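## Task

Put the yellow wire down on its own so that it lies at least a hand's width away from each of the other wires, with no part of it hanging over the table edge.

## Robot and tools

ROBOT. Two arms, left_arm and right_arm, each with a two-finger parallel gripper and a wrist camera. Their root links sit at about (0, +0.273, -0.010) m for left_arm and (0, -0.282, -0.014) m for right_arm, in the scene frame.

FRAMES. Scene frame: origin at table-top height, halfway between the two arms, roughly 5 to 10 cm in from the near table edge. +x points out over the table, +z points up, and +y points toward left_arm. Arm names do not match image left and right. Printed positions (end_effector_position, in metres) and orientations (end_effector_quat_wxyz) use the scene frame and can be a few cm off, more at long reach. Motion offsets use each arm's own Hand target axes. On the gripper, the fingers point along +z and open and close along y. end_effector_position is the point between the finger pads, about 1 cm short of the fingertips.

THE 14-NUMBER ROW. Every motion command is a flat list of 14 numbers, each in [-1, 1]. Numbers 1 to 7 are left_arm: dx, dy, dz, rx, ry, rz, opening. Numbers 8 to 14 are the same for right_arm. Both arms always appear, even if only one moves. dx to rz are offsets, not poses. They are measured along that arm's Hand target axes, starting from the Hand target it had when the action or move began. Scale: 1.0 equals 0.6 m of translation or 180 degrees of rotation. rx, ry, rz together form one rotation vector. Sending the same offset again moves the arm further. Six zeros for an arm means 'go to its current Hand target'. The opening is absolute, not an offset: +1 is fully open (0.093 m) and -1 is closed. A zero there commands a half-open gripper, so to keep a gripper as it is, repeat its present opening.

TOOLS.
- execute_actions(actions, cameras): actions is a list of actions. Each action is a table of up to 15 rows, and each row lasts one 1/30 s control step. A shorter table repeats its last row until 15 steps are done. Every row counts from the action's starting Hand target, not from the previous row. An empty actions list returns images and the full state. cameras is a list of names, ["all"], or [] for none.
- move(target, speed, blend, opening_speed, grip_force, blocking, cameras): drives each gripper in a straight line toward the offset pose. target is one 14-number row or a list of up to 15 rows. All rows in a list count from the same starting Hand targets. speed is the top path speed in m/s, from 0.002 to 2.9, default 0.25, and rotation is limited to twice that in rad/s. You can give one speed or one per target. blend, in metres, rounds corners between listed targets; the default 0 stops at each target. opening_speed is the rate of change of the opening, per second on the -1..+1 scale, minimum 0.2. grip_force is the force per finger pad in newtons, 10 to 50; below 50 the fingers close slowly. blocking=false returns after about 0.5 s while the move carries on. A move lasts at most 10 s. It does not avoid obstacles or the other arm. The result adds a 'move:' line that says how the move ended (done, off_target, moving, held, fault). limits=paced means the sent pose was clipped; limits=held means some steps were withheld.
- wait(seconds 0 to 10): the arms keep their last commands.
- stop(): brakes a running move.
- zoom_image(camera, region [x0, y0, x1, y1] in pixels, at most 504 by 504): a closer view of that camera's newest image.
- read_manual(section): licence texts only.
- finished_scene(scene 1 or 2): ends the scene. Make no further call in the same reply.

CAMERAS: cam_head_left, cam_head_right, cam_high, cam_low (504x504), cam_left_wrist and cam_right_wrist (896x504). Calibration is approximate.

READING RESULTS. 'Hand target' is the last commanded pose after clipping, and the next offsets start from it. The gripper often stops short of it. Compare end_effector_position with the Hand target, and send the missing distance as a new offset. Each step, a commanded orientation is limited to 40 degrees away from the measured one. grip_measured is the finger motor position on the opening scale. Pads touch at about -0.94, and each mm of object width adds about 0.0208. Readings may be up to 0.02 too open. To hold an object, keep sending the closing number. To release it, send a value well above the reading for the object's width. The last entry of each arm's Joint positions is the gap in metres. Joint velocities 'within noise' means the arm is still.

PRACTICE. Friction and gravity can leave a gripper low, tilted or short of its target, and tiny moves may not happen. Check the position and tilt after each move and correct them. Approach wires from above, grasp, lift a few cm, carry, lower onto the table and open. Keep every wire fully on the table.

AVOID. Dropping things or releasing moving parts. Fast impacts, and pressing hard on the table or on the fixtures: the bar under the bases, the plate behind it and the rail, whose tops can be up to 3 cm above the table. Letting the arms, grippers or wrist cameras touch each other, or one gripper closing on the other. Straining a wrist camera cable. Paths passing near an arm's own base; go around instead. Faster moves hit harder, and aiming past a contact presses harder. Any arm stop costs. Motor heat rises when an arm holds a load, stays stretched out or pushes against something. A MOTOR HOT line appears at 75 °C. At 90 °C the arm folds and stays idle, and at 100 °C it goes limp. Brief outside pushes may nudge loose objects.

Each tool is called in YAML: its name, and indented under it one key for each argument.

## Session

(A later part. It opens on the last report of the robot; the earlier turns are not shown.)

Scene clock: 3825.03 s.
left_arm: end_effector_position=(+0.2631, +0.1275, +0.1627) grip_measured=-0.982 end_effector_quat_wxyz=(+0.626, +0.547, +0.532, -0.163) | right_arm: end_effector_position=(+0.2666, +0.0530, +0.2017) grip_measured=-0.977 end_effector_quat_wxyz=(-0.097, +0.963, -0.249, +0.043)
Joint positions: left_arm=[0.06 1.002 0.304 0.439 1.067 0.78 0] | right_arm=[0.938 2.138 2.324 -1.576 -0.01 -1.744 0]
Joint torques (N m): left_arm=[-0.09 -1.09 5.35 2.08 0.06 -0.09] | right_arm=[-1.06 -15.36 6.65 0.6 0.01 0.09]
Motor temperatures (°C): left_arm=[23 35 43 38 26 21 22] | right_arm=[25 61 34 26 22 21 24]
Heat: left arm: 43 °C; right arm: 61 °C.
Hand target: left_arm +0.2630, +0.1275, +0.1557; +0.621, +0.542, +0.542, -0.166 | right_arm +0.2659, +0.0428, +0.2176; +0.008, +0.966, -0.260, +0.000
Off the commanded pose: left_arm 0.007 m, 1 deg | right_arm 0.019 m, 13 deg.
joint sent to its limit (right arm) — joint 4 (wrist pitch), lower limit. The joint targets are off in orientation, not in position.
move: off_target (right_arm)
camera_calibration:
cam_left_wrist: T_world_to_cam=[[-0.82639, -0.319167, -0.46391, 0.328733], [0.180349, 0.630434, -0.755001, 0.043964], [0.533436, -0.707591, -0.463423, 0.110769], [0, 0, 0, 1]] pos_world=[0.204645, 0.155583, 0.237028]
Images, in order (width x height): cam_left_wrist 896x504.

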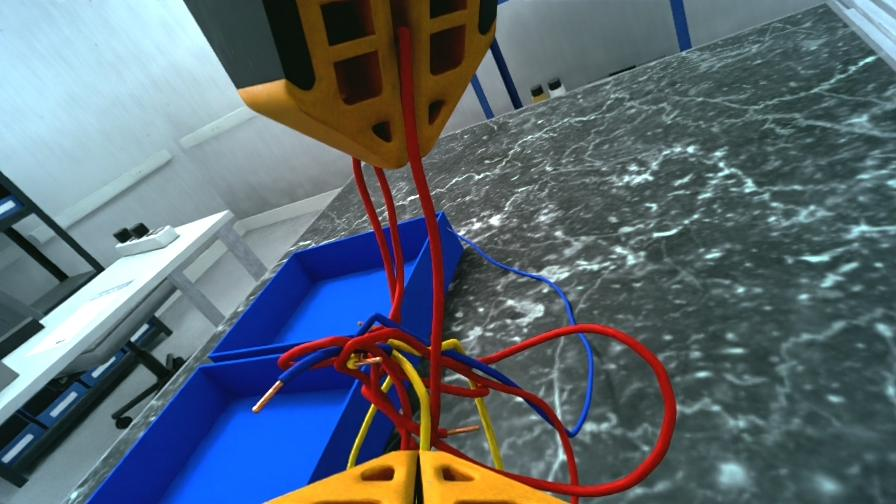

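move:
  target:
    - [0,0,-0.015,0,0,0,-0.7,0,0,0,0,0,0,-1.0]
    - [0.02,-0.004,0.022,0,0,0,-0.7,0,0,0,0,0,0,-1.0]
  speed: 0.1
  cameras: ["cam_left_wrist"]

zoom_image:
  camera: "cam_left_wrist"
  region: [300, 250, 560, 504]

Scene clock: 3841.17 s.
left_arm: end_effector_position=(+0.2723, +0.1198, +0.1490) grip_measured=-0.702 end_effector_quat_wxyz=(+0.626, +0.547, +0.531, -0.162) | right_arm: end_effector_position=(+0.2668, +0.0528, +0.2017) grip_measured=-0.977 end_effector_quat_wxyz=(-0.096, +0.963, -0.249, +0.044)
Joint positions: left_arm=[0.015 1.117 0.284 0.594 1.024 0.759 0.012] | right_arm=[0.938 2.138 2.324 -1.576 -0.008 -1.744 0]
Joint torques (N m): left_arm=[-0.09 -1.54 5.03 2.14 0.03 -0.1] | right_arm=[-1.06 -15.36 6.65 0.6 0 0.09]
Motor temperatures (°C): left_arm=[23 35 40 39 26 21 22] | right_arm=[25 62 33 26 22 21 24]
Heat: left arm: 40 °C; right arm: 62 °C.
Hand target: left_arm +0.2719, +0.1199, +0.1420; +0.621, +0.542, +0.542, -0.166 | right_arm +0.2659, +0.0428, +0.2176; +0.008, +0.966, -0.260, +0.000
Off the commanded pose: left_arm 0.007 m, 2 deg | right_arm 0.019 m, 13 deg.
joint sent to its limit (right arm) — joint 4 (wrist pitch), lower limit. The joint targets are off in orientation, not in position.
move: off_target (right_arm)
camera_calibration:
cam_left_wrist: T_world_to_cam=[[-0.825946, -0.318184, -0.465372, 0.327561], [0.182206, 0.630523, -0.754481, 0.0362154], [0.533492, -0.707955, -0.462803, 0.0939214], [0, 0, 0, 1]] pos_world=[0.213843, 0.147882, 0.223229]
Images, in order (width x height): cam_left_wrist 896x504.

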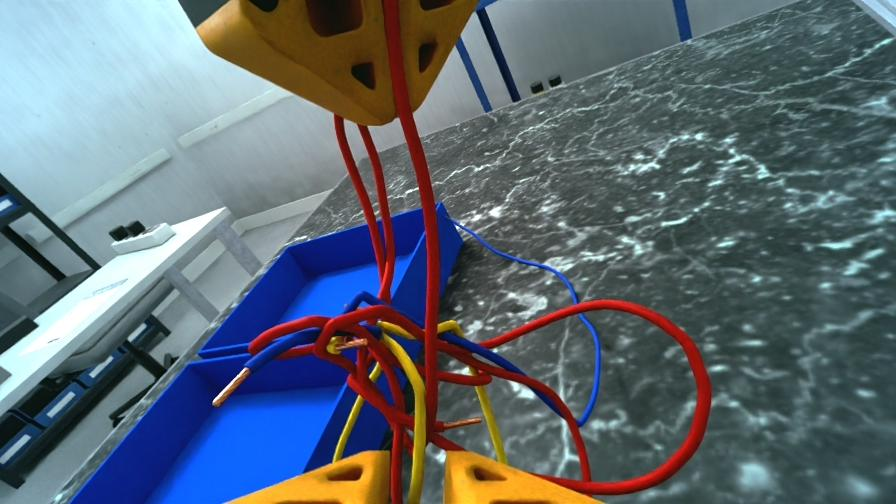

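Scaled by 1.938.

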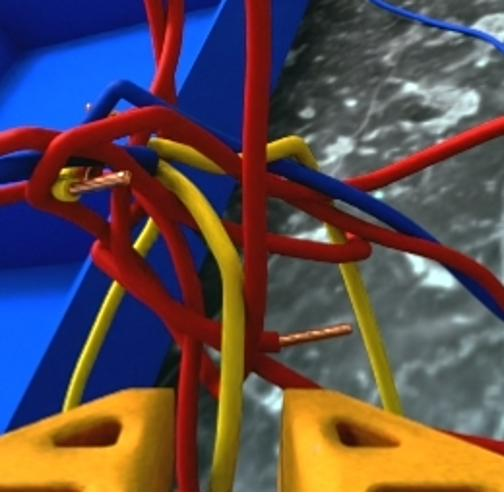

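move:
  target:
    - [0,0,0.012,0,0,0,-0.7,0,0,0,0,0,0,-1.0]
    - [0,0,0.012,0,0,0,-1.0,0,0,0,0,0,0,-1.0]
  speed: 0.1
  cameras: ["cam_left_wrist"]

zoom_image:
  camera: "cam_left_wrist"
  region: [300, 250, 560, 504]

Scene clock: 3851.37 s.
left_arm: end_effector_position=(+0.2751, +0.1137, +0.1461) grip_measured=-0.978 end_effector_quat_wxyz=(+0.625, +0.547, +0.533, -0.164) | right_arm: end_effector_position=(+0.2668, +0.0528, +0.2017) grip_measured=-0.977 end_effector_quat_wxyz=(-0.096, +0.963, -0.249, +0.044)
Joint positions: left_arm=[-0.017 1.148 0.284 0.633 0.992 0.743 0] | right_arm=[0.938 2.138 2.324 -1.576 -0.008 -1.744 0]
Joint torques (N m): left_arm=[-0.09 -1.65 5.35 2.15 0.04 -0.09] | right_arm=[-1.06 -15.35 6.67 0.6 0 0.09]
Motor temperatures (°C): left_arm=[23 35 40 40 26 21 22] | right_arm=[25 62 33 26 22 21 24]
Heat: left arm: 40 °C; right arm: 62 °C.
Hand target: left_arm +0.2754, +0.1138, +0.1407; +0.621, +0.542, +0.542, -0.166 | right_arm +0.2659, +0.0428, +0.2176; +0.008, +0.966, -0.260, +0.000
Off the commanded pose: left_arm 0.005 m, 1 deg | right_arm 0.019 m, 13 deg.
joint sent to its limit (right arm) — joint 4 (wrist pitch), lower limit. The joint targets are off in orientation, not in position.
move: off_target (right_arm)
camera_calibration:
cam_left_wrist: T_world_to_cam=[[-0.828069, -0.318826, -0.461141, 0.326622], [0.17822, 0.630175, -0.755723, 0.0386571], [0.531544, -0.707975, -0.465007, 0.087726], [0, 0, 0, 1]] pos_world=[0.216946, 0.141883, 0.220626]
Images, in order (width x height): cam_left_wrist 896x504.

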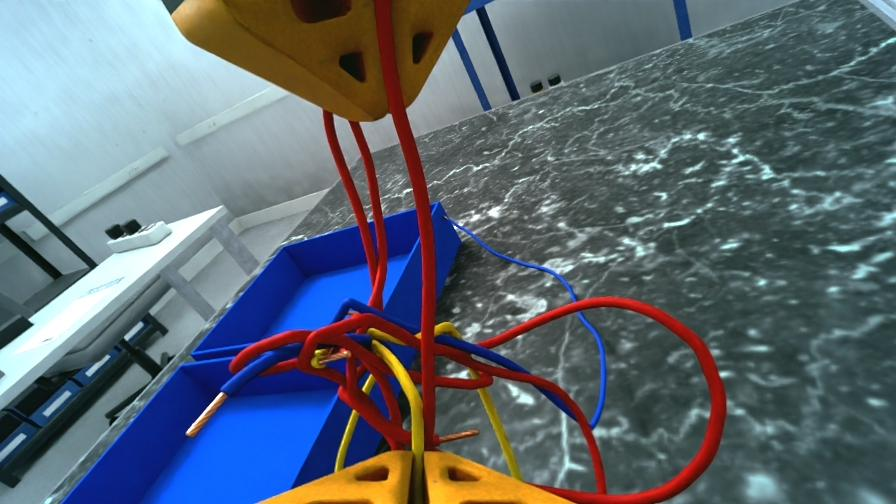

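Scaled by 1.938.

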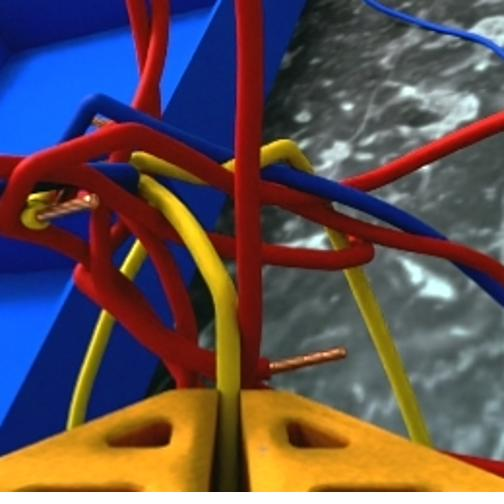

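move:
  target: [0.1247,0.177,-0.293,-0.4228,0.1378,-0.2357,-1.0,0,0,0,0,0,0,-1.0]
  speed: 0.15
  cameras: ["cam_right_wrist","cam_high"]

zoom_image:
  camera: "cam_right_wrist"
  region: [440, 60, 800, 330]

zoom_image:
  camera: "cam_high"
  region: [290, 60, 490, 210]

Scene clock: 3879.57 s.
left_arm: end_effector_position=(+0.2983, +0.3269, +0.1532) grip_measured=-0.978 end_effector_quat_wxyz=(+0.599, -0.125, +0.785, +0.100) | right_arm: end_effector_position=(+0.2669, +0.0530, +0.2018) grip_measured=-0.977 end_effector_quat_wxyz=(-0.098, +0.962, -0.250, +0.042)
Joint positions: left_arm=[0.092 0.721 0.252 0.21 -0.245 -0.097 0] | right_arm=[0.937 2.138 2.324 -1.575 -0.013 -1.743 0]
Joint torques (N m): left_arm=[0.09 -0.2 9.31 2.27 -0.29 -0.09] | right_arm=[-0.94 -15.38 6.67 0.59 0.04 0.09]
Motor temperatures (°C): left_arm=[23 34 39 40 25 21 22] | right_arm=[25 63 33 26 22 21 24]
Heat: left arm: 40 °C; right arm: 63 °C.
Hand target: left_arm +0.2999, +0.3301, +0.1600; +0.600, -0.137, +0.781, +0.105 | right_arm +0.2659, +0.0428, +0.2176; +0.008, +0.966, -0.260, +0.000
Off the commanded pose: left_arm 0.008 m, 2 deg | right_arm 0.019 m, 13 deg.
joint sent to its limit (right arm) — joint 4 (wrist pitch), lower limit. The joint targets are off in orientation, not in position.
move: off_target (right_arm)
camera_calibration:
cam_right_wrist: T_world_to_cam=[[0.486259, 0.844251, 0.225371, -0.221702], [0.6934, -0.529756, 0.48842, -0.221609], [0.531741, -0.0812266, -0.843003, 0.119716], [0, 0, 0, 1]] pos_world=[0.19781, 0.0794981, 0.259124]
Images, in order (width x height): cam_high 504x504, cam_right_wrist 896x504.

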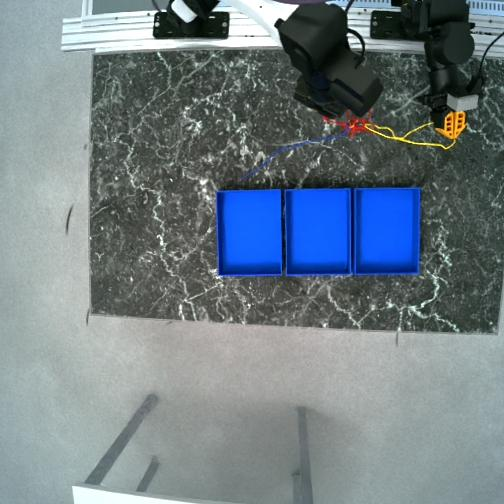

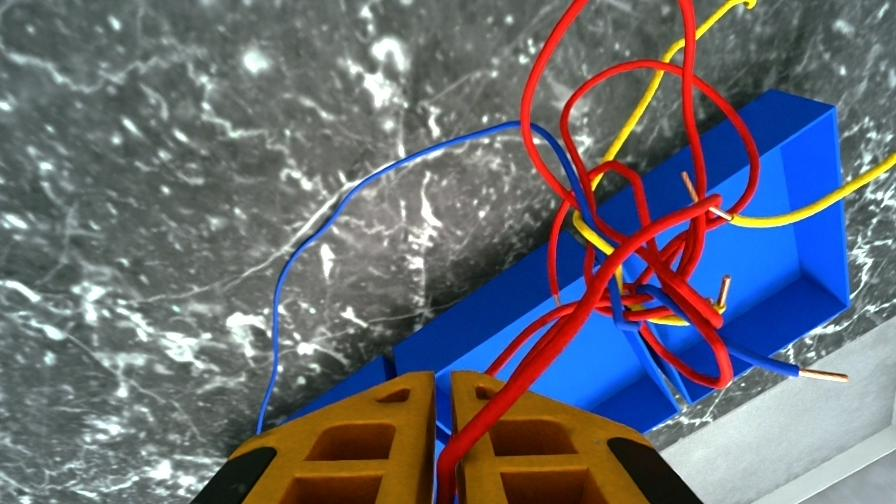

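Scaled by 1.400.

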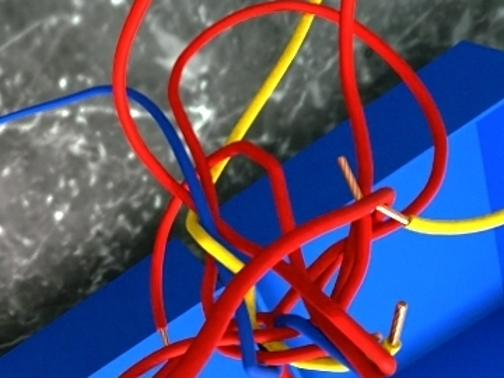

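Scaled by 2.520.

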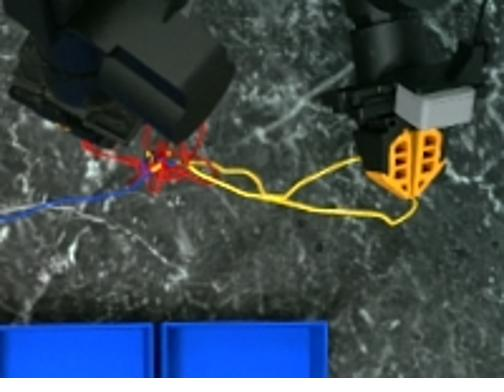

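move:
  target:
    - [0.161,0,0.0431,0,0,0,-1.0,0,0,0,0,0,0,-1.0]
    - [0.161,0,0.0431,0,0,0,-0.4,0,0,0,0,0,0,-1.0]
    - [0.1607,0,-0.0397,0,0,0,-0.4,0,0,0,0,0,0,-1.0]
    - [-0.024,-0.1981,-0.2002,0.4334,-0.0228,0.0959,-0.5,0,0,0,0,0,0,-1.0]
  speed: [0.15,0.15,0.15,0.3]
  blend: [0,0,0.02,0]
  cameras: ["cam_left_wrist","cam_right_wrist","cam_high"]

zoom_image:
  camera: "cam_left_wrist"
  region: [300, 200, 600, 450]

zoom_image:
  camera: "cam_right_wrist"
  region: [440, 60, 800, 330]

Scene clock: 3946.03 s.
left_arm: end_effector_position=(+0.2338, +0.1811, +0.1988) grip_measured=-0.498 end_effector_quat_wxyz=(+0.554, +0.374, +0.671, -0.320) | right_arm: end_effector_position=(+0.2673, +0.0526, +0.2018) grip_measured=-0.977 end_effector_quat_wxyz=(-0.097, +0.962, -0.250, +0.043)
Joint positions: left_arm=[0.416 0.86 0.532 -0.411 1.363 0.719 0.021] | right_arm=[0.937 2.138 2.324 -1.576 -0.01 -1.743 0]
Joint torques (N m): left_arm=[0.02 -0.12 8.68 1.37 0.6 0.27] | right_arm=[-0.92 -15.36 6.67 0.59 0.01 0.09]
Motor temperatures (°C): left_arm=[23 34 46 42 24 21 22] | right_arm=[25 64 32 26 22 21 24]
Heat: left arm: 46 °C; right arm: 64 °C.
Hand target: left_arm +0.2349, +0.1801, +0.2050; +0.556, +0.382, +0.664, -0.321 | right_arm +0.2659, +0.0428, +0.2176; +0.008, +0.966, -0.260, +0.000
Off the commanded pose: left_arm 0.006 m, 1 deg | right_arm 0.019 m, 13 deg.
joint sent to its limit (right arm) — joint 4 (wrist pitch), lower limit. The joint targets are off in orientation, not in position.
move: off_target (right_arm)
camera_calibration:
cam_left_wrist: T_world_to_cam=[[-0.877246, -0.475203, 0.0679887, 0.272805], [-0.285838, 0.403299, -0.869279, 0.2155], [0.385664, -0.782005, -0.489624, 0.234239], [0, 0, 0, 1]] pos_world=[0.210577, 0.225903, 0.283471]
cam_right_wrist: T_world_to_cam=[[0.486318, 0.844456, 0.224474, -0.221409], [0.691877, -0.529055, 0.491332, -0.222274], [0.533668, -0.083635, -0.841549, 0.118716], [0, 0, 0, 1]] pos_world=[0.198107, 0.079304, 0.258817]
Images, in order (width x height): cam_high 504x504, cam_left_wrist 896x504, cam_right_wrist 896x504.

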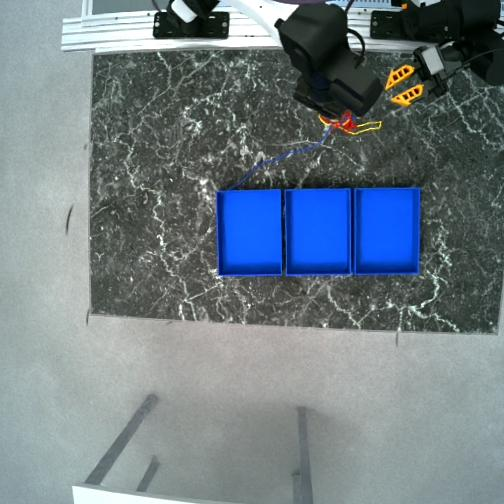

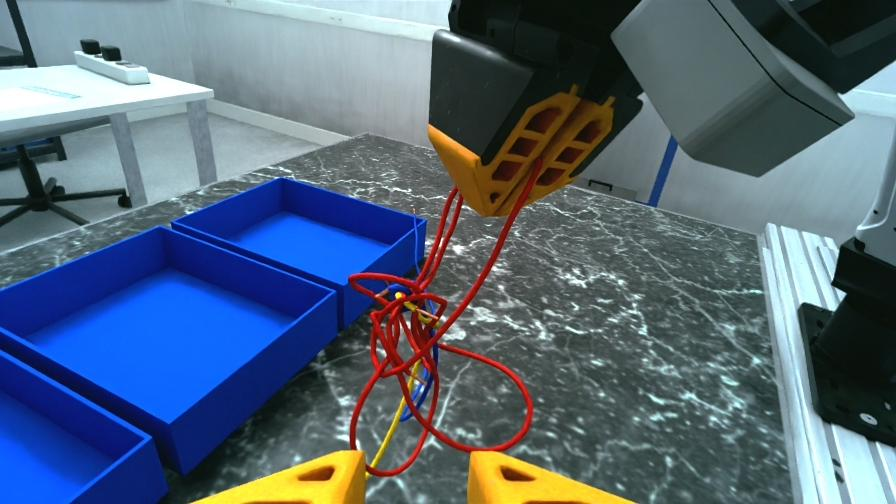

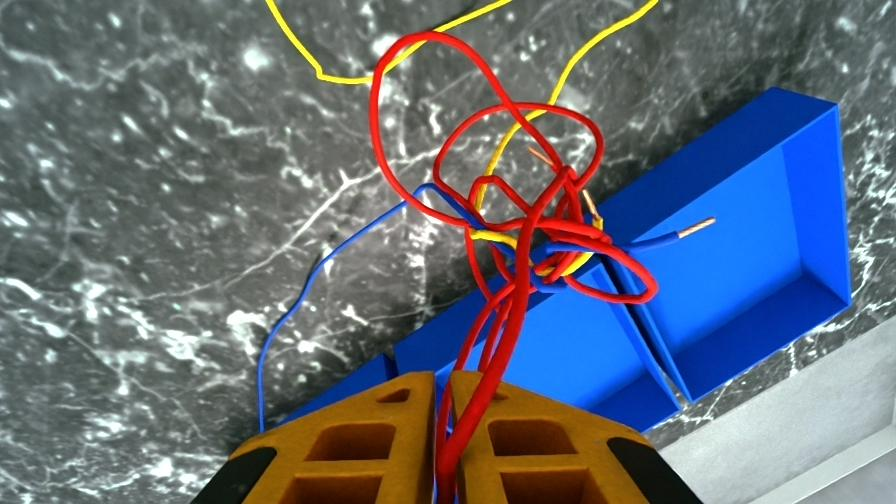

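Scaled by 1.680.

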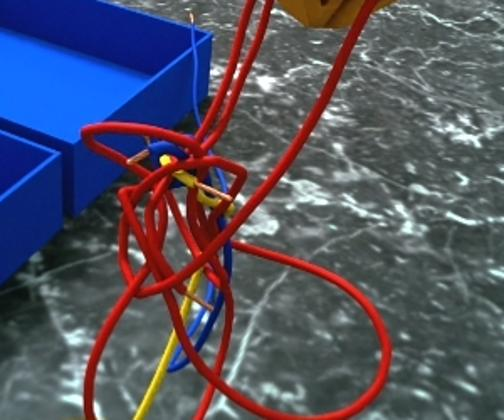

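Scaled by 1.400.

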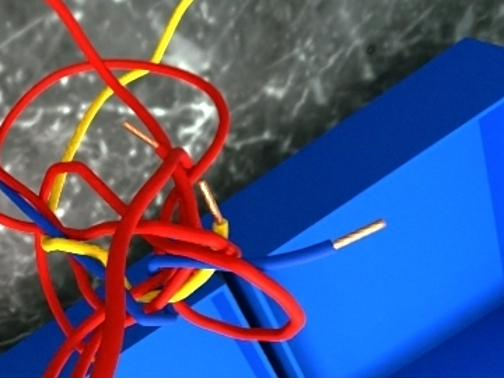

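zoom_image:
  camera: "cam_right_wrist"
  region: [450, 160, 670, 320]

zoom_image:
  camera: "cam_left_wrist"
  region: [340, 260, 460, 400]

Scaled by 2.291.

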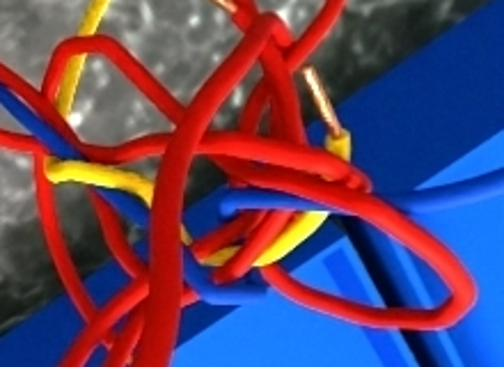

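Scaled by 3.600.

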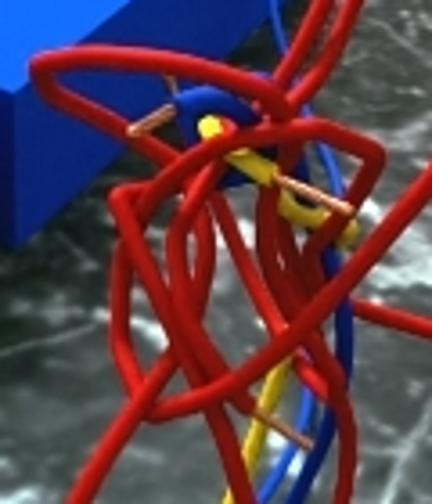

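move:
  target: [0.01,-0.0003,0.0596,0,0,-0.278,-0.65,0,0,0,0,0,0,-1.0]
  speed: 0.2
  cameras: ["cam_left_wrist","cam_right_wrist"]

zoom_image:
  camera: "cam_left_wrist"
  region: [300, 250, 560, 504]

zoom_image:
  camera: "cam_right_wrist"
  region: [450, 160, 750, 340]

Scene clock: 4154.10 s.
left_arm: end_effector_position=(+0.2517, +0.1505, +0.1974) grip_measured=-0.648 end_effector_quat_wxyz=(+0.370, +0.074, +0.761, -0.528) | right_arm: end_effector_position=(+0.2673, +0.0526, +0.2018) grip_measured=-0.977 end_effector_quat_wxyz=(-0.097, +0.962, -0.250, +0.043)
Joint positions: left_arm=[0.208 0.87 0.436 0.064 1.208 -0.506 0.014] | right_arm=[0.937 2.138 2.324 -1.576 -0.01 -1.743 0]
Joint torques (N m): left_arm=[-0.1 -1.52 5.78 2.02 0.11 -0.05] | right_arm=[-0.91 -15.36 6.67 0.6 0.01 0.09]
Motor temperatures (°C): left_arm=[23 32 49 38 23 21 21] | right_arm=[25 68 31 25 22 21 24]
Heat: left arm: 49 °C; right arm: 68 °C.
Hand target: left_arm +0.2519, +0.1504, +0.1927; +0.368, +0.066, +0.763, -0.527 | right_arm +0.2659, +0.0428, +0.2176; +0.008, +0.966, -0.260, +0.000
Off the commanded pose: left_arm 0.005 m, 1 deg | right_arm 0.019 m, 13 deg.
joint sent to its limit (right arm) — joint 4 (wrist pitch), lower limit. The joint targets are off in orientation, not in position.
move: off_target (right_arm)
camera_calibration:
cam_left_wrist: T_world_to_cam=[[-0.496415, -0.373577, 0.783589, 0.0216654], [-0.846539, 0.00846435, -0.532259, 0.365886], [0.192207, -0.92756, -0.32045, 0.23999], [0, 0, 0, 1]] pos_world=[0.274364, 0.227602, 0.254674]
cam_right_wrist: T_world_to_cam=[[0.486318, 0.844456, 0.224474, -0.221409], [0.691877, -0.529055, 0.491332, -0.222274], [0.533668, -0.083635, -0.841549, 0.118716], [0, 0, 0, 1]] pos_world=[0.198107, 0.079304, 0.258817]
Images, in order (width x height): cam_left_wrist 896x504, cam_right_wrist 896x504.

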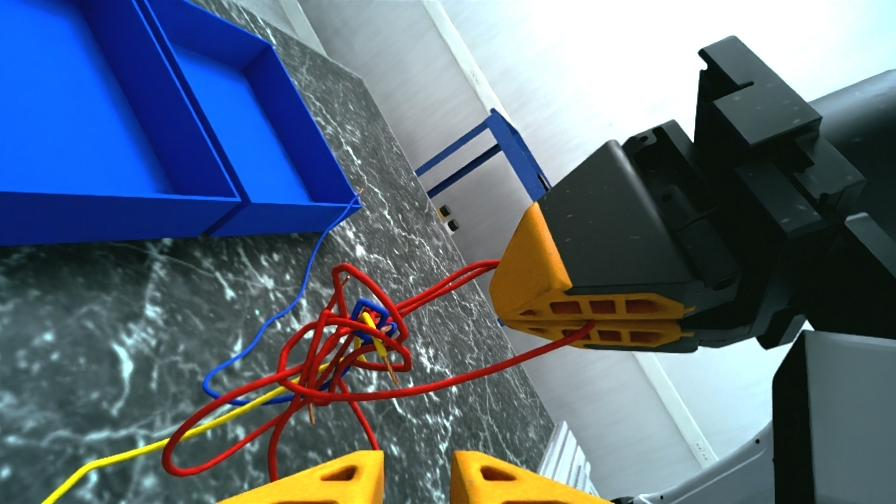

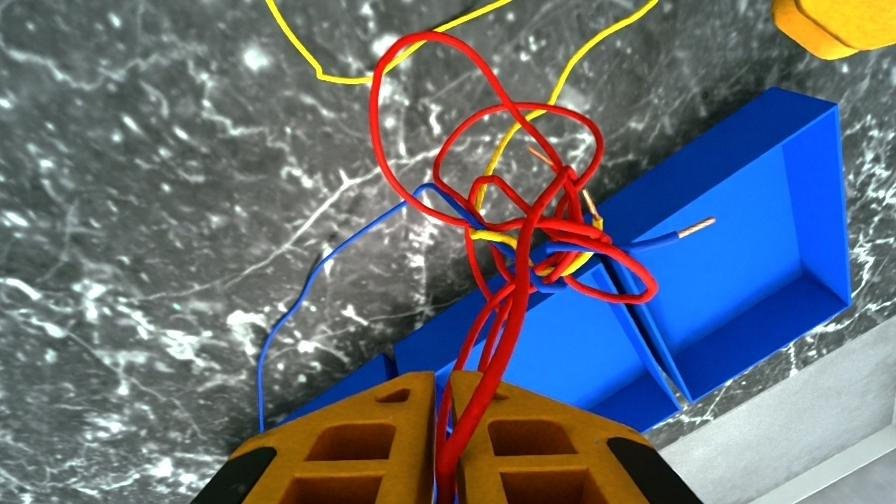

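Scaled by 1.938.

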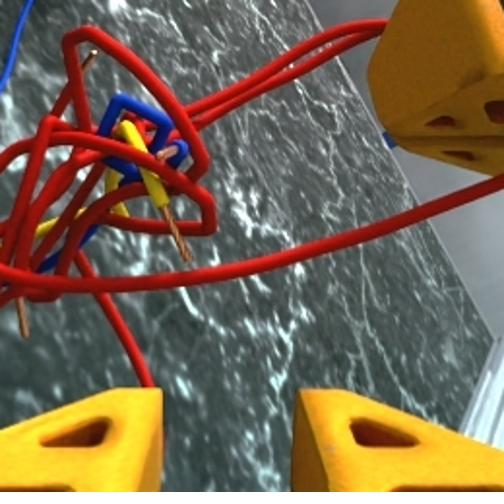

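Scaled by 1.680.

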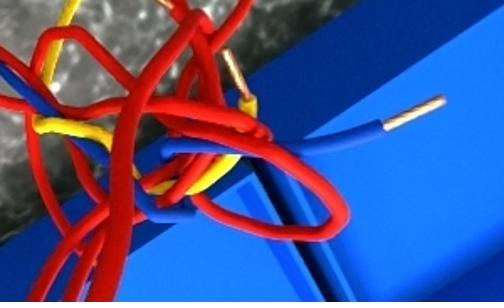

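move:
  target: [-0.003,0.014,0.03,0,0,0,-0.65,0,0,0.03,0,0,0,-1.0]
  speed: 0.1
  cameras: ["cam_left_wrist"]

zoom_image:
  camera: "cam_left_wrist"
  region: [300, 250, 560, 504]

Scene clock: 4193.60 s.
left_arm: end_effector_position=(+0.2651, +0.1391, +0.1917) grip_measured=-0.648 end_effector_quat_wxyz=(+0.374, +0.077, +0.759, -0.527) | right_arm: end_effector_position=(+0.2651, +0.0497, +0.1942) grip_measured=-0.977 end_effector_quat_wxyz=(-0.085, +0.964, -0.250, +0.038)
Joint positions: left_arm=[0.131 0.944 0.417 0.229 1.136 -0.572 0.014] | right_arm=[0.937 2.138 2.296 -1.576 -0.009 -1.743 0]
Joint torques (N m): left_arm=[-0.1 -1.06 5.71 2.12 0.08 0] | right_arm=[-0.92 -13.14 6.75 0.54 0.01 0.08]
Motor temperatures (°C): left_arm=[23 32 44 41 23 21 21] | right_arm=[25 68 31 25 22 21 24]
Heat: left arm: 44 °C; right arm: 68 °C.
Hand target: left_arm +0.2661, +0.1393, +0.1845; +0.368, +0.066, +0.763, -0.527 | right_arm +0.2659, +0.0424, +0.1996; +0.008, +0.966, -0.260, +0.000
Off the commanded pose: left_arm 0.007 m, 2 deg | right_arm 0.009 m, 12 deg.
joint sent to its limit (right arm) — joint 4 (wrist pitch), lower limit. The joint targets are off in orientation, not in position.
move: off_target (right_arm)
camera_calibration:
cam_left_wrist: T_world_to_cam=[[-0.50539, -0.374238, 0.777513, 0.0321296], [-0.840533, 0.00972185, -0.541674, 0.374218], [0.195156, -0.927282, -0.319472, 0.224005], [0, 0, 0, 1]] pos_world=[0.287065, 0.216101, 0.249286]
Images, in order (width x height): cam_left_wrist 896x504.

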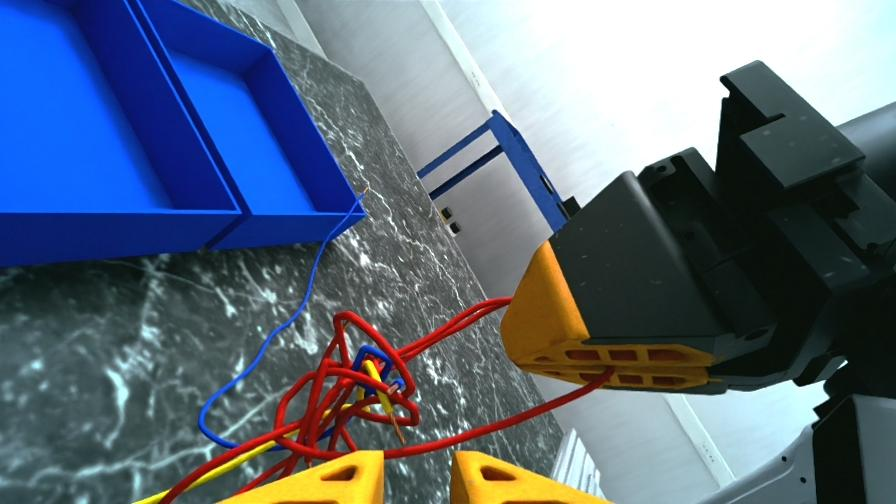

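Scaled by 1.938.

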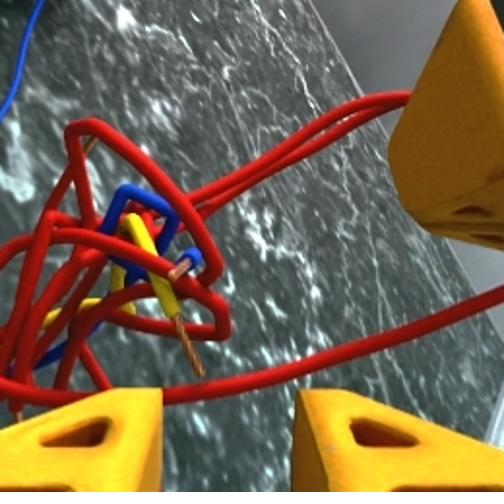

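move:
  target: [0,0.01,0.037,0,0,0,-0.65,0,0,0,0,0,0,-1.0]
  speed: 0.06
  cameras: ["cam_left_wrist","cam_right_wrist"]

zoom_image:
  camera: "cam_left_wrist"
  region: [300, 250, 560, 504]

zoom_image:
  camera: "cam_right_wrist"
  region: [500, 130, 720, 320]

Scene clock: 4216.03 s.
left_arm: end_effector_position=(+0.2794, +0.1228, +0.1837) grip_measured=-0.648 end_effector_quat_wxyz=(+0.375, +0.078, +0.759, -0.527) | right_arm: end_effector_position=(+0.2651, +0.0497, +0.1942) grip_measured=-0.977 end_effector_quat_wxyz=(-0.085, +0.964, -0.250, +0.038)
Joint positions: left_arm=[0.037 1.041 0.409 0.384 1.046 -0.628 0.014] | right_arm=[0.937 2.138 2.296 -1.576 -0.009 -1.743 0]
Joint torques (N m): left_arm=[-0.08 -1.51 5.53 2.18 0.04 -0.03] | right_arm=[-0.91 -13.14 6.72 0.54 0.01 0.09]
Motor temperatures (°C): left_arm=[23 32 42 40 23 21 21] | right_arm=[25 66 31 25 22 21 24]
Heat: left arm: 42 °C; right arm: 66 °C.
Hand target: left_arm +0.2800, +0.1230, +0.1760; +0.368, +0.066, +0.764, -0.526 | right_arm +0.2659, +0.0424, +0.1996; +0.008, +0.966, -0.260, +0.000
Off the commanded pose: left_arm 0.008 m, 2 deg | right_arm 0.009 m, 12 deg.
joint sent to its limit (right arm) — joint 4 (wrist pitch), lower limit. The joint targets are off in orientation, not in position.
move: off_target (right_arm)
camera_calibration:
cam_left_wrist: T_world_to_cam=[[-0.505908, -0.373452, 0.777554, 0.0395024], [-0.840197, 0.0092963, -0.542201, 0.382174], [0.195258, -0.927603, -0.318476, 0.203429], [0, 0, 0, 1]] pos_world=[0.301365, 0.199901, 0.241288]
cam_right_wrist: T_world_to_cam=[[0.490336, 0.848858, 0.197511, -0.212165], [0.700161, -0.518622, 0.49072, -0.221122], [0.518985, -0.102328, -0.848637, 0.119489], [0, 0, 0, 1]] pos_world=[0.196841, 0.0776466, 0.251816]
Images, in order (width x height): cam_left_wrist 896x504, cam_right_wrist 896x504.

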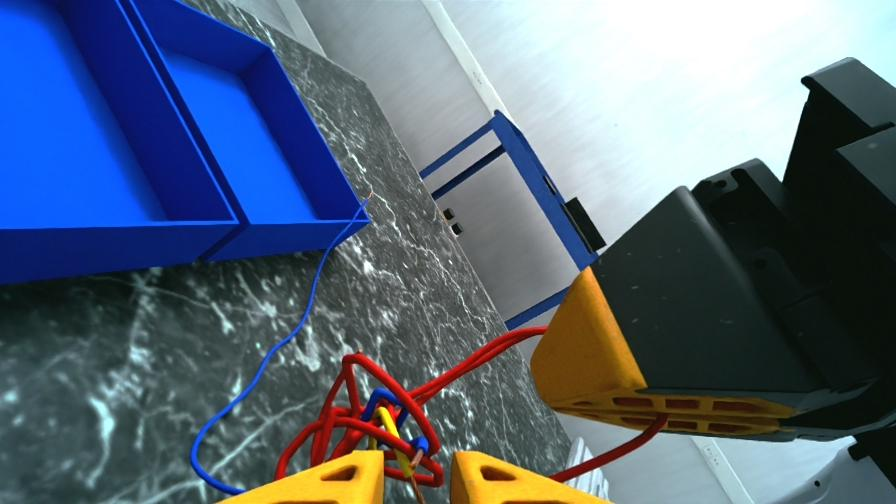

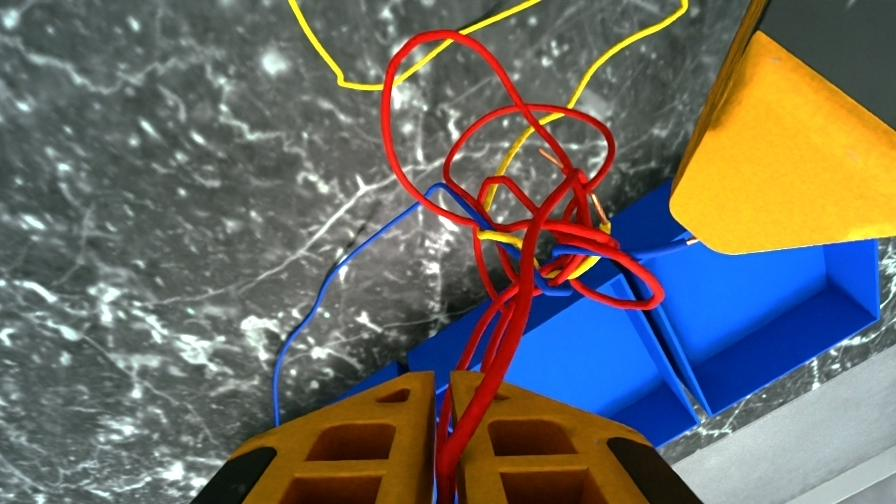

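Scaled by 1.938.

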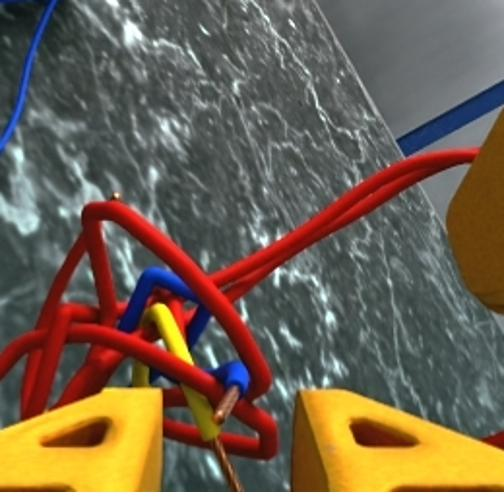

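Scaled by 2.291.

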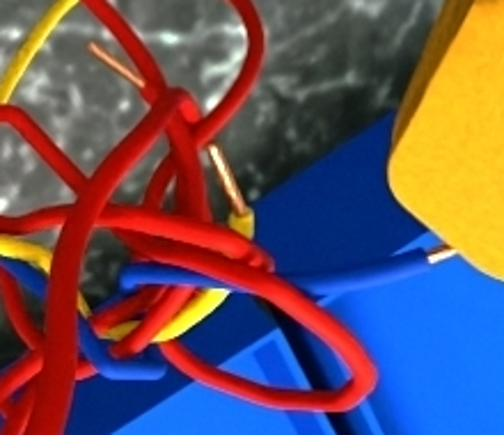

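move:
  target:
    - [0.004,0.001,0.02,0,0,0,-0.65,0,0,0,0,0,0,-1.0]
    - [0.004,0.001,0.02,0,0,0,-1.0,0,0,0,0,0,0,-1.0]
  speed: 0.06
  cameras: ["cam_left_wrist","cam_right_wrist"]

zoom_image:
  camera: "cam_left_wrist"
  region: [300, 250, 560, 504]

zoom_image:
  camera: "cam_right_wrist"
  region: [500, 130, 720, 320]

Scene clock: 4246.47 s.
left_arm: end_effector_position=(+0.2839, +0.1121, +0.1798) grip_measured=-0.979 end_effector_quat_wxyz=(+0.375, +0.078, +0.758, -0.528) | right_arm: end_effector_position=(+0.2651, +0.0497, +0.1942) grip_measured=-0.977 end_effector_quat_wxyz=(-0.085, +0.964, -0.250, +0.038)
Joint positions: left_arm=[-0.018 1.08 0.404 0.452 0.993 -0.655 0] | right_arm=[0.937 2.138 2.296 -1.576 -0.009 -1.743 0]
Joint torques (N m): left_arm=[-0.06 -1.7 5.53 2.22 0.01 -0.02] | right_arm=[-0.92 -13.14 6.72 0.54 0.02 0.08]
Motor temperatures (°C): left_arm=[23 32 41 41 22 21 21] | right_arm=[25 64 31 25 22 21 24]
Heat: left arm: 41 °C; right arm: 64 °C.
Hand target: left_arm +0.2845, +0.1123, +0.1720; +0.368, +0.066, +0.763, -0.527 | right_arm +0.2659, +0.0425, +0.1996; +0.008, +0.966, -0.260, +0.000
Off the commanded pose: left_arm 0.008 m, 2 deg | right_arm 0.009 m, 12 deg.
joint sent to its limit (right arm) — joint 4 (wrist pitch), lower limit. The joint targets are off in orientation, not in position.
move: off_target (right_arm)
camera_calibration:
cam_left_wrist: T_world_to_cam=[[-0.506443, -0.372363, 0.777728, 0.0408217], [-0.839971, 0.00923621, -0.542553, 0.383997], [0.194843, -0.928041, -0.317452, 0.191205], [0, 0, 0, 1]] pos_world=[0.305965, 0.1891, 0.237289]
cam_right_wrist: T_world_to_cam=[[0.490336, 0.848858, 0.197511, -0.212165], [0.700161, -0.518622, 0.49072, -0.221122], [0.518985, -0.102328, -0.848637, 0.119489], [0, 0, 0, 1]] pos_world=[0.196841, 0.0776466, 0.251816]
Images, in order (width x height): cam_left_wrist 896x504, cam_right_wrist 896x504.

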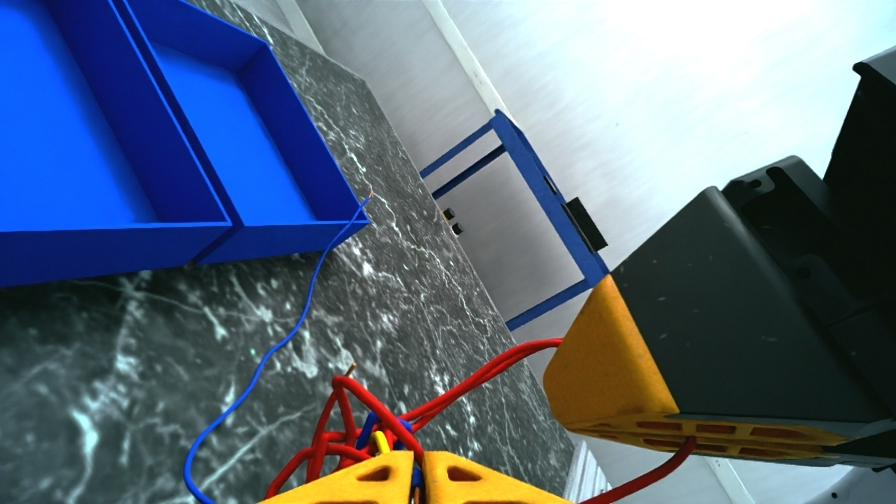

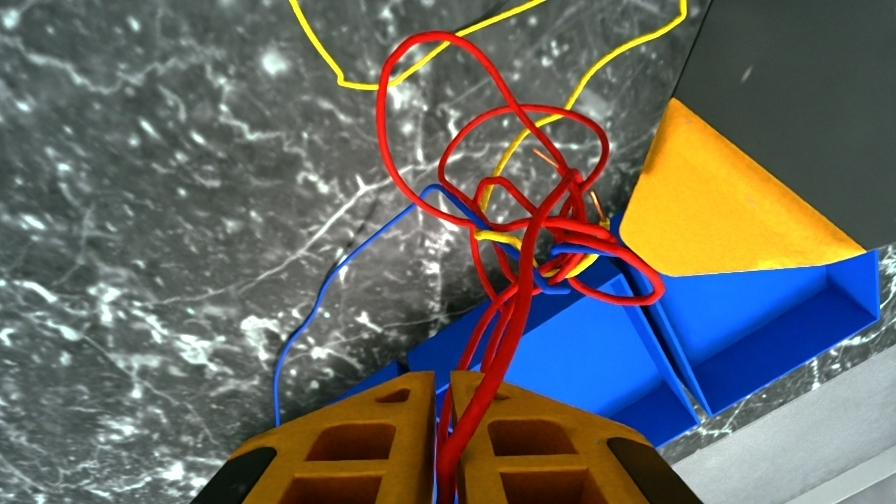

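Scaled by 1.938.

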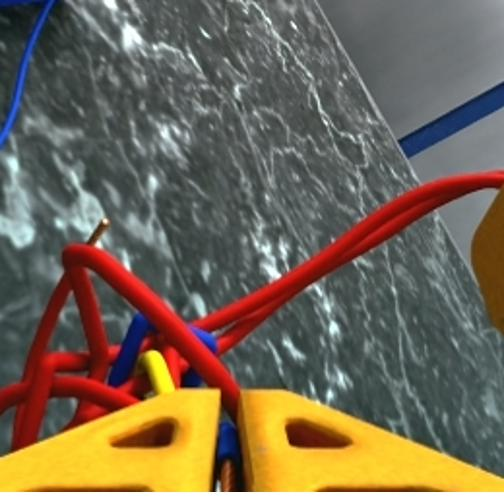

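Scaled by 2.291.

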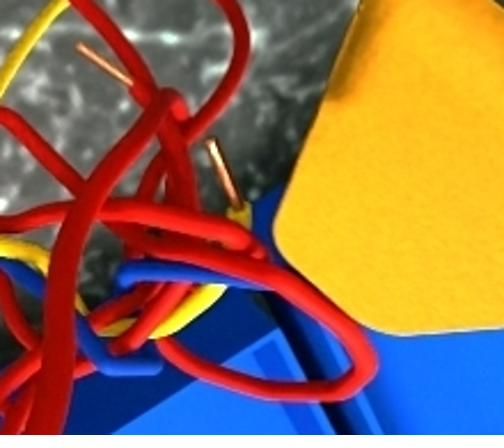

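move:
  target: [0,0,-0.012,0,0,0,-0.65,0,0,0,0,0,0,-1.0]
  speed: 0.06
  cameras: ["cam_left_wrist"]

zoom_image:
  camera: "cam_left_wrist"
  region: [340, 370, 500, 504]

Scene clock: 4259.07 s.
left_arm: end_effector_position=(+0.2863, +0.1171, +0.1792) grip_measured=-0.652 end_effector_quat_wxyz=(+0.377, +0.070, +0.760, -0.525) | right_arm: end_effector_position=(+0.2651, +0.0497, +0.1942) grip_measured=-0.977 end_effector_quat_wxyz=(-0.085, +0.964, -0.250, +0.038)
Joint positions: left_arm=[0 1.08 0.404 0.447 0.995 -0.655 0.014] | right_arm=[0.937 2.138 2.296 -1.576 -0.009 -1.743 0]
Joint torques (N m): left_arm=[1.02 -3.51 5.22 1.91 0.27 0.12] | right_arm=[-0.92 -13.14 6.74 0.54 0.01 0.08]
Motor temperatures (°C): left_arm=[23 32 41 41 22 21 22] | right_arm=[25 64 31 25 22 21 24]
Heat: left arm: 41 °C; right arm: 64 °C.
Hand target: left_arm +0.2810, +0.1185, +0.1733; +0.368, +0.066, +0.763, -0.527 | right_arm +0.2659, +0.0425, +0.1996; +0.008, +0.966, -0.260, +0.000
Off the commanded pose: left_arm 0.008 m, 1 deg | right_arm 0.009 m, 12 deg.
joint sent to its limit (right arm) — joint 4 (wrist pitch), lower limit. The joint targets are off in orientation, not in position.
move: off_target (right_arm)
camera_calibration:
cam_left_wrist: T_world_to_cam=[[-0.496724, -0.380865, 0.779877, 0.0422384], [-0.842426, -0.00456359, -0.538792, 0.387075], [0.208766, -0.92462, -0.318584, 0.191069], [0, 0, 0, 1]] pos_world=[0.307174, 0.19452, 0.236483]
Images, in order (width x height): cam_left_wrist 896x504.

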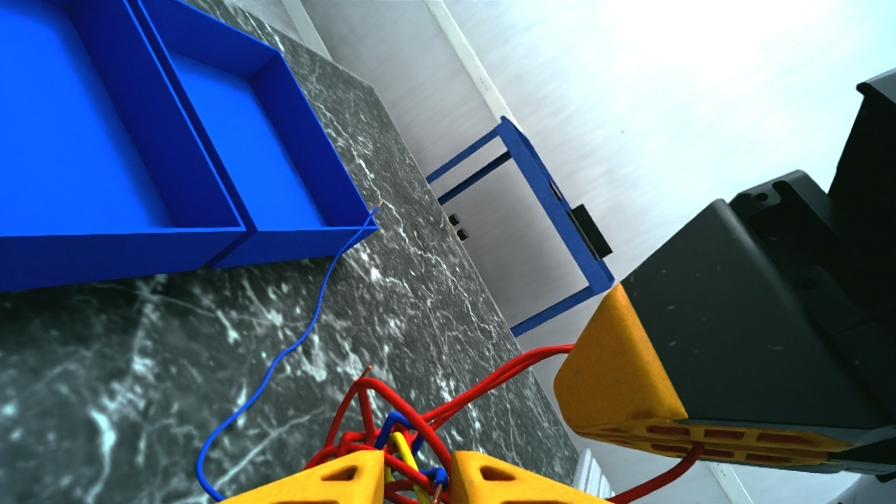

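Scaled by 3.150.

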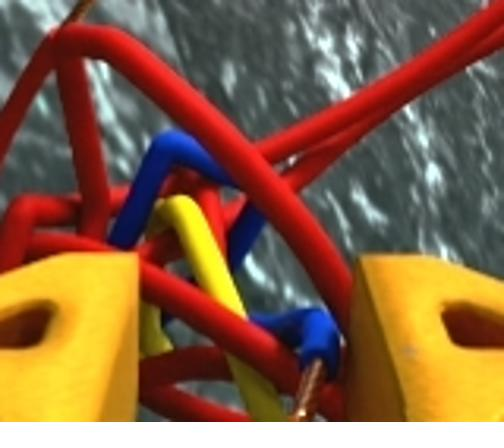

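move:
  target: [0.012,-0.007,0.014,0,0,0,-0.6,0,0,0,0,0,0,-1.0]
  speed: 0.06
  cameras: ["cam_left_wrist","cam_right_wrist"]

zoom_image:
  camera: "cam_left_wrist"
  region: [340, 370, 500, 504]

zoom_image:
  camera: "cam_right_wrist"
  region: [520, 130, 700, 290]

Scene clock: 4367.73 s.
left_arm: end_effector_position=(+0.2797, +0.1072, +0.1702) grip_measured=-0.602 end_effector_quat_wxyz=(+0.364, +0.070, +0.764, -0.528) | right_arm: end_effector_position=(+0.2652, +0.0495, +0.1941) grip_measured=-0.977 end_effector_quat_wxyz=(-0.084, +0.964, -0.251, +0.038)
Joint positions: left_arm=[-0.046 1.08 0.38 0.455 0.966 -0.666 0.016] | right_arm=[0.937 2.138 2.296 -1.576 -0.008 -1.743 0]
Joint torques (N m): left_arm=[-0.08 -3.95 5.48 2.23 -0.01 -0.02] | right_arm=[-0.91 -13.14 6.75 0.54 0.01 0.08]
Motor temperatures (°C): left_arm=[23 33 38 43 22 21 21] | right_arm=[25 62 31 25 22 21 24]
Heat: left arm: 43 °C; right arm: 62 °C.
Hand target: left_arm +0.2778, +0.1074, +0.1704; +0.368, +0.066, +0.763, -0.527 | right_arm +0.2658, +0.0424, +0.1996; +0.008, +0.966, -0.260, +0.000
Off the commanded pose: left_arm 0.002 m, 1 deg | right_arm 0.009 m, 12 deg.
joint sent to its limit (right arm) — joint 4 (wrist pitch), lower limit. The joint targets are off in orientation, not in position.
move: off_target (right_arm)
camera_calibration:
cam_left_wrist: T_world_to_cam=[[-0.483005, -0.37414, 0.79166, 0.0355767], [-0.855678, 0.00983712, -0.517415, 0.375301], [0.185798, -0.92732, -0.324895, 0.188158], [0, 0, 0, 1]] pos_world=[0.303361, 0.184101, 0.227153]
cam_right_wrist: T_world_to_cam=[[0.490348, 0.848959, 0.197046, -0.212024], [0.69992, -0.518317, 0.491384, -0.221386], [0.519298, -0.103033, -0.84836, 0.119349], [0, 0, 0, 1]] pos_world=[0.19694, 0.0775483, 0.251815]
Images, in order (width x height): cam_left_wrist 896x504, cam_right_wrist 896x504.

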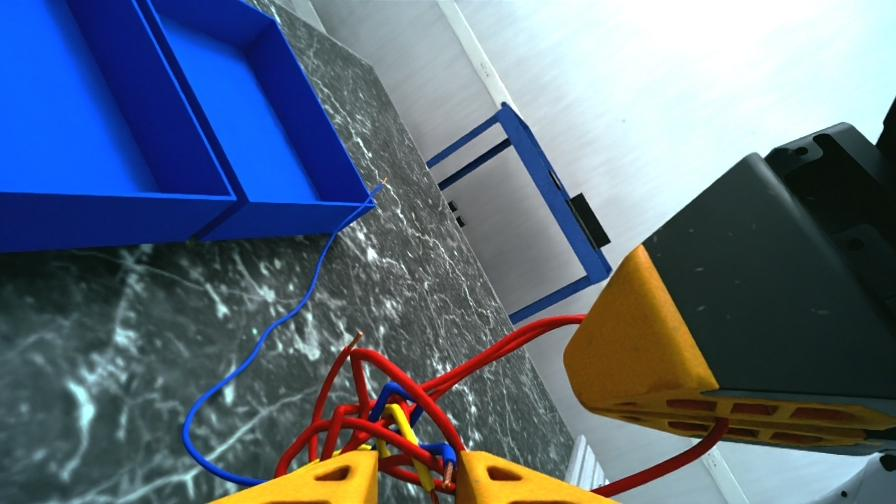

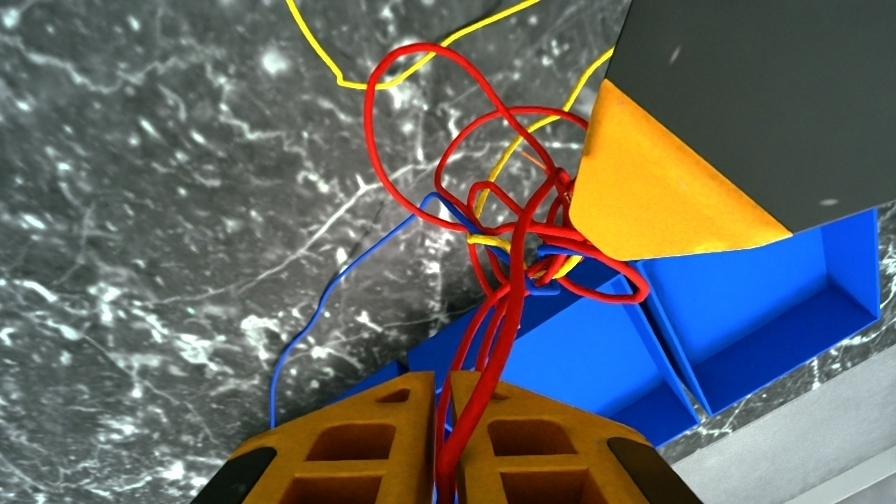

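Scaled by 3.150.

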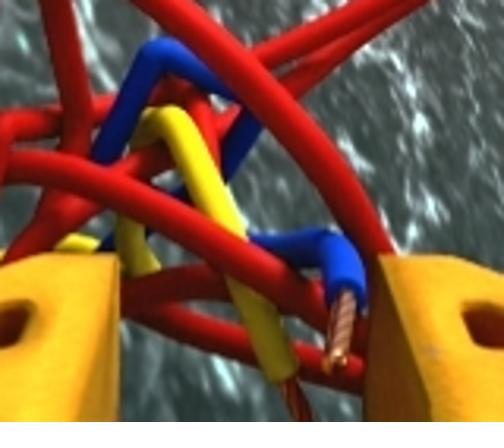

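Scaled by 2.800.

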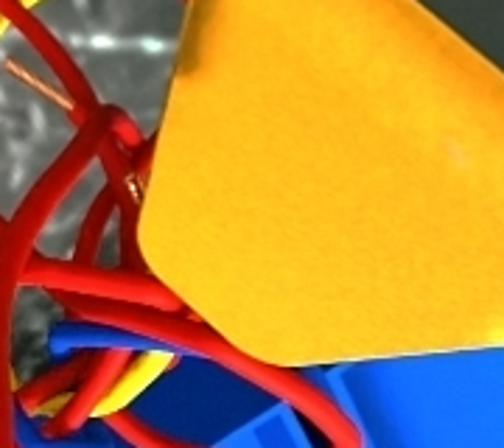

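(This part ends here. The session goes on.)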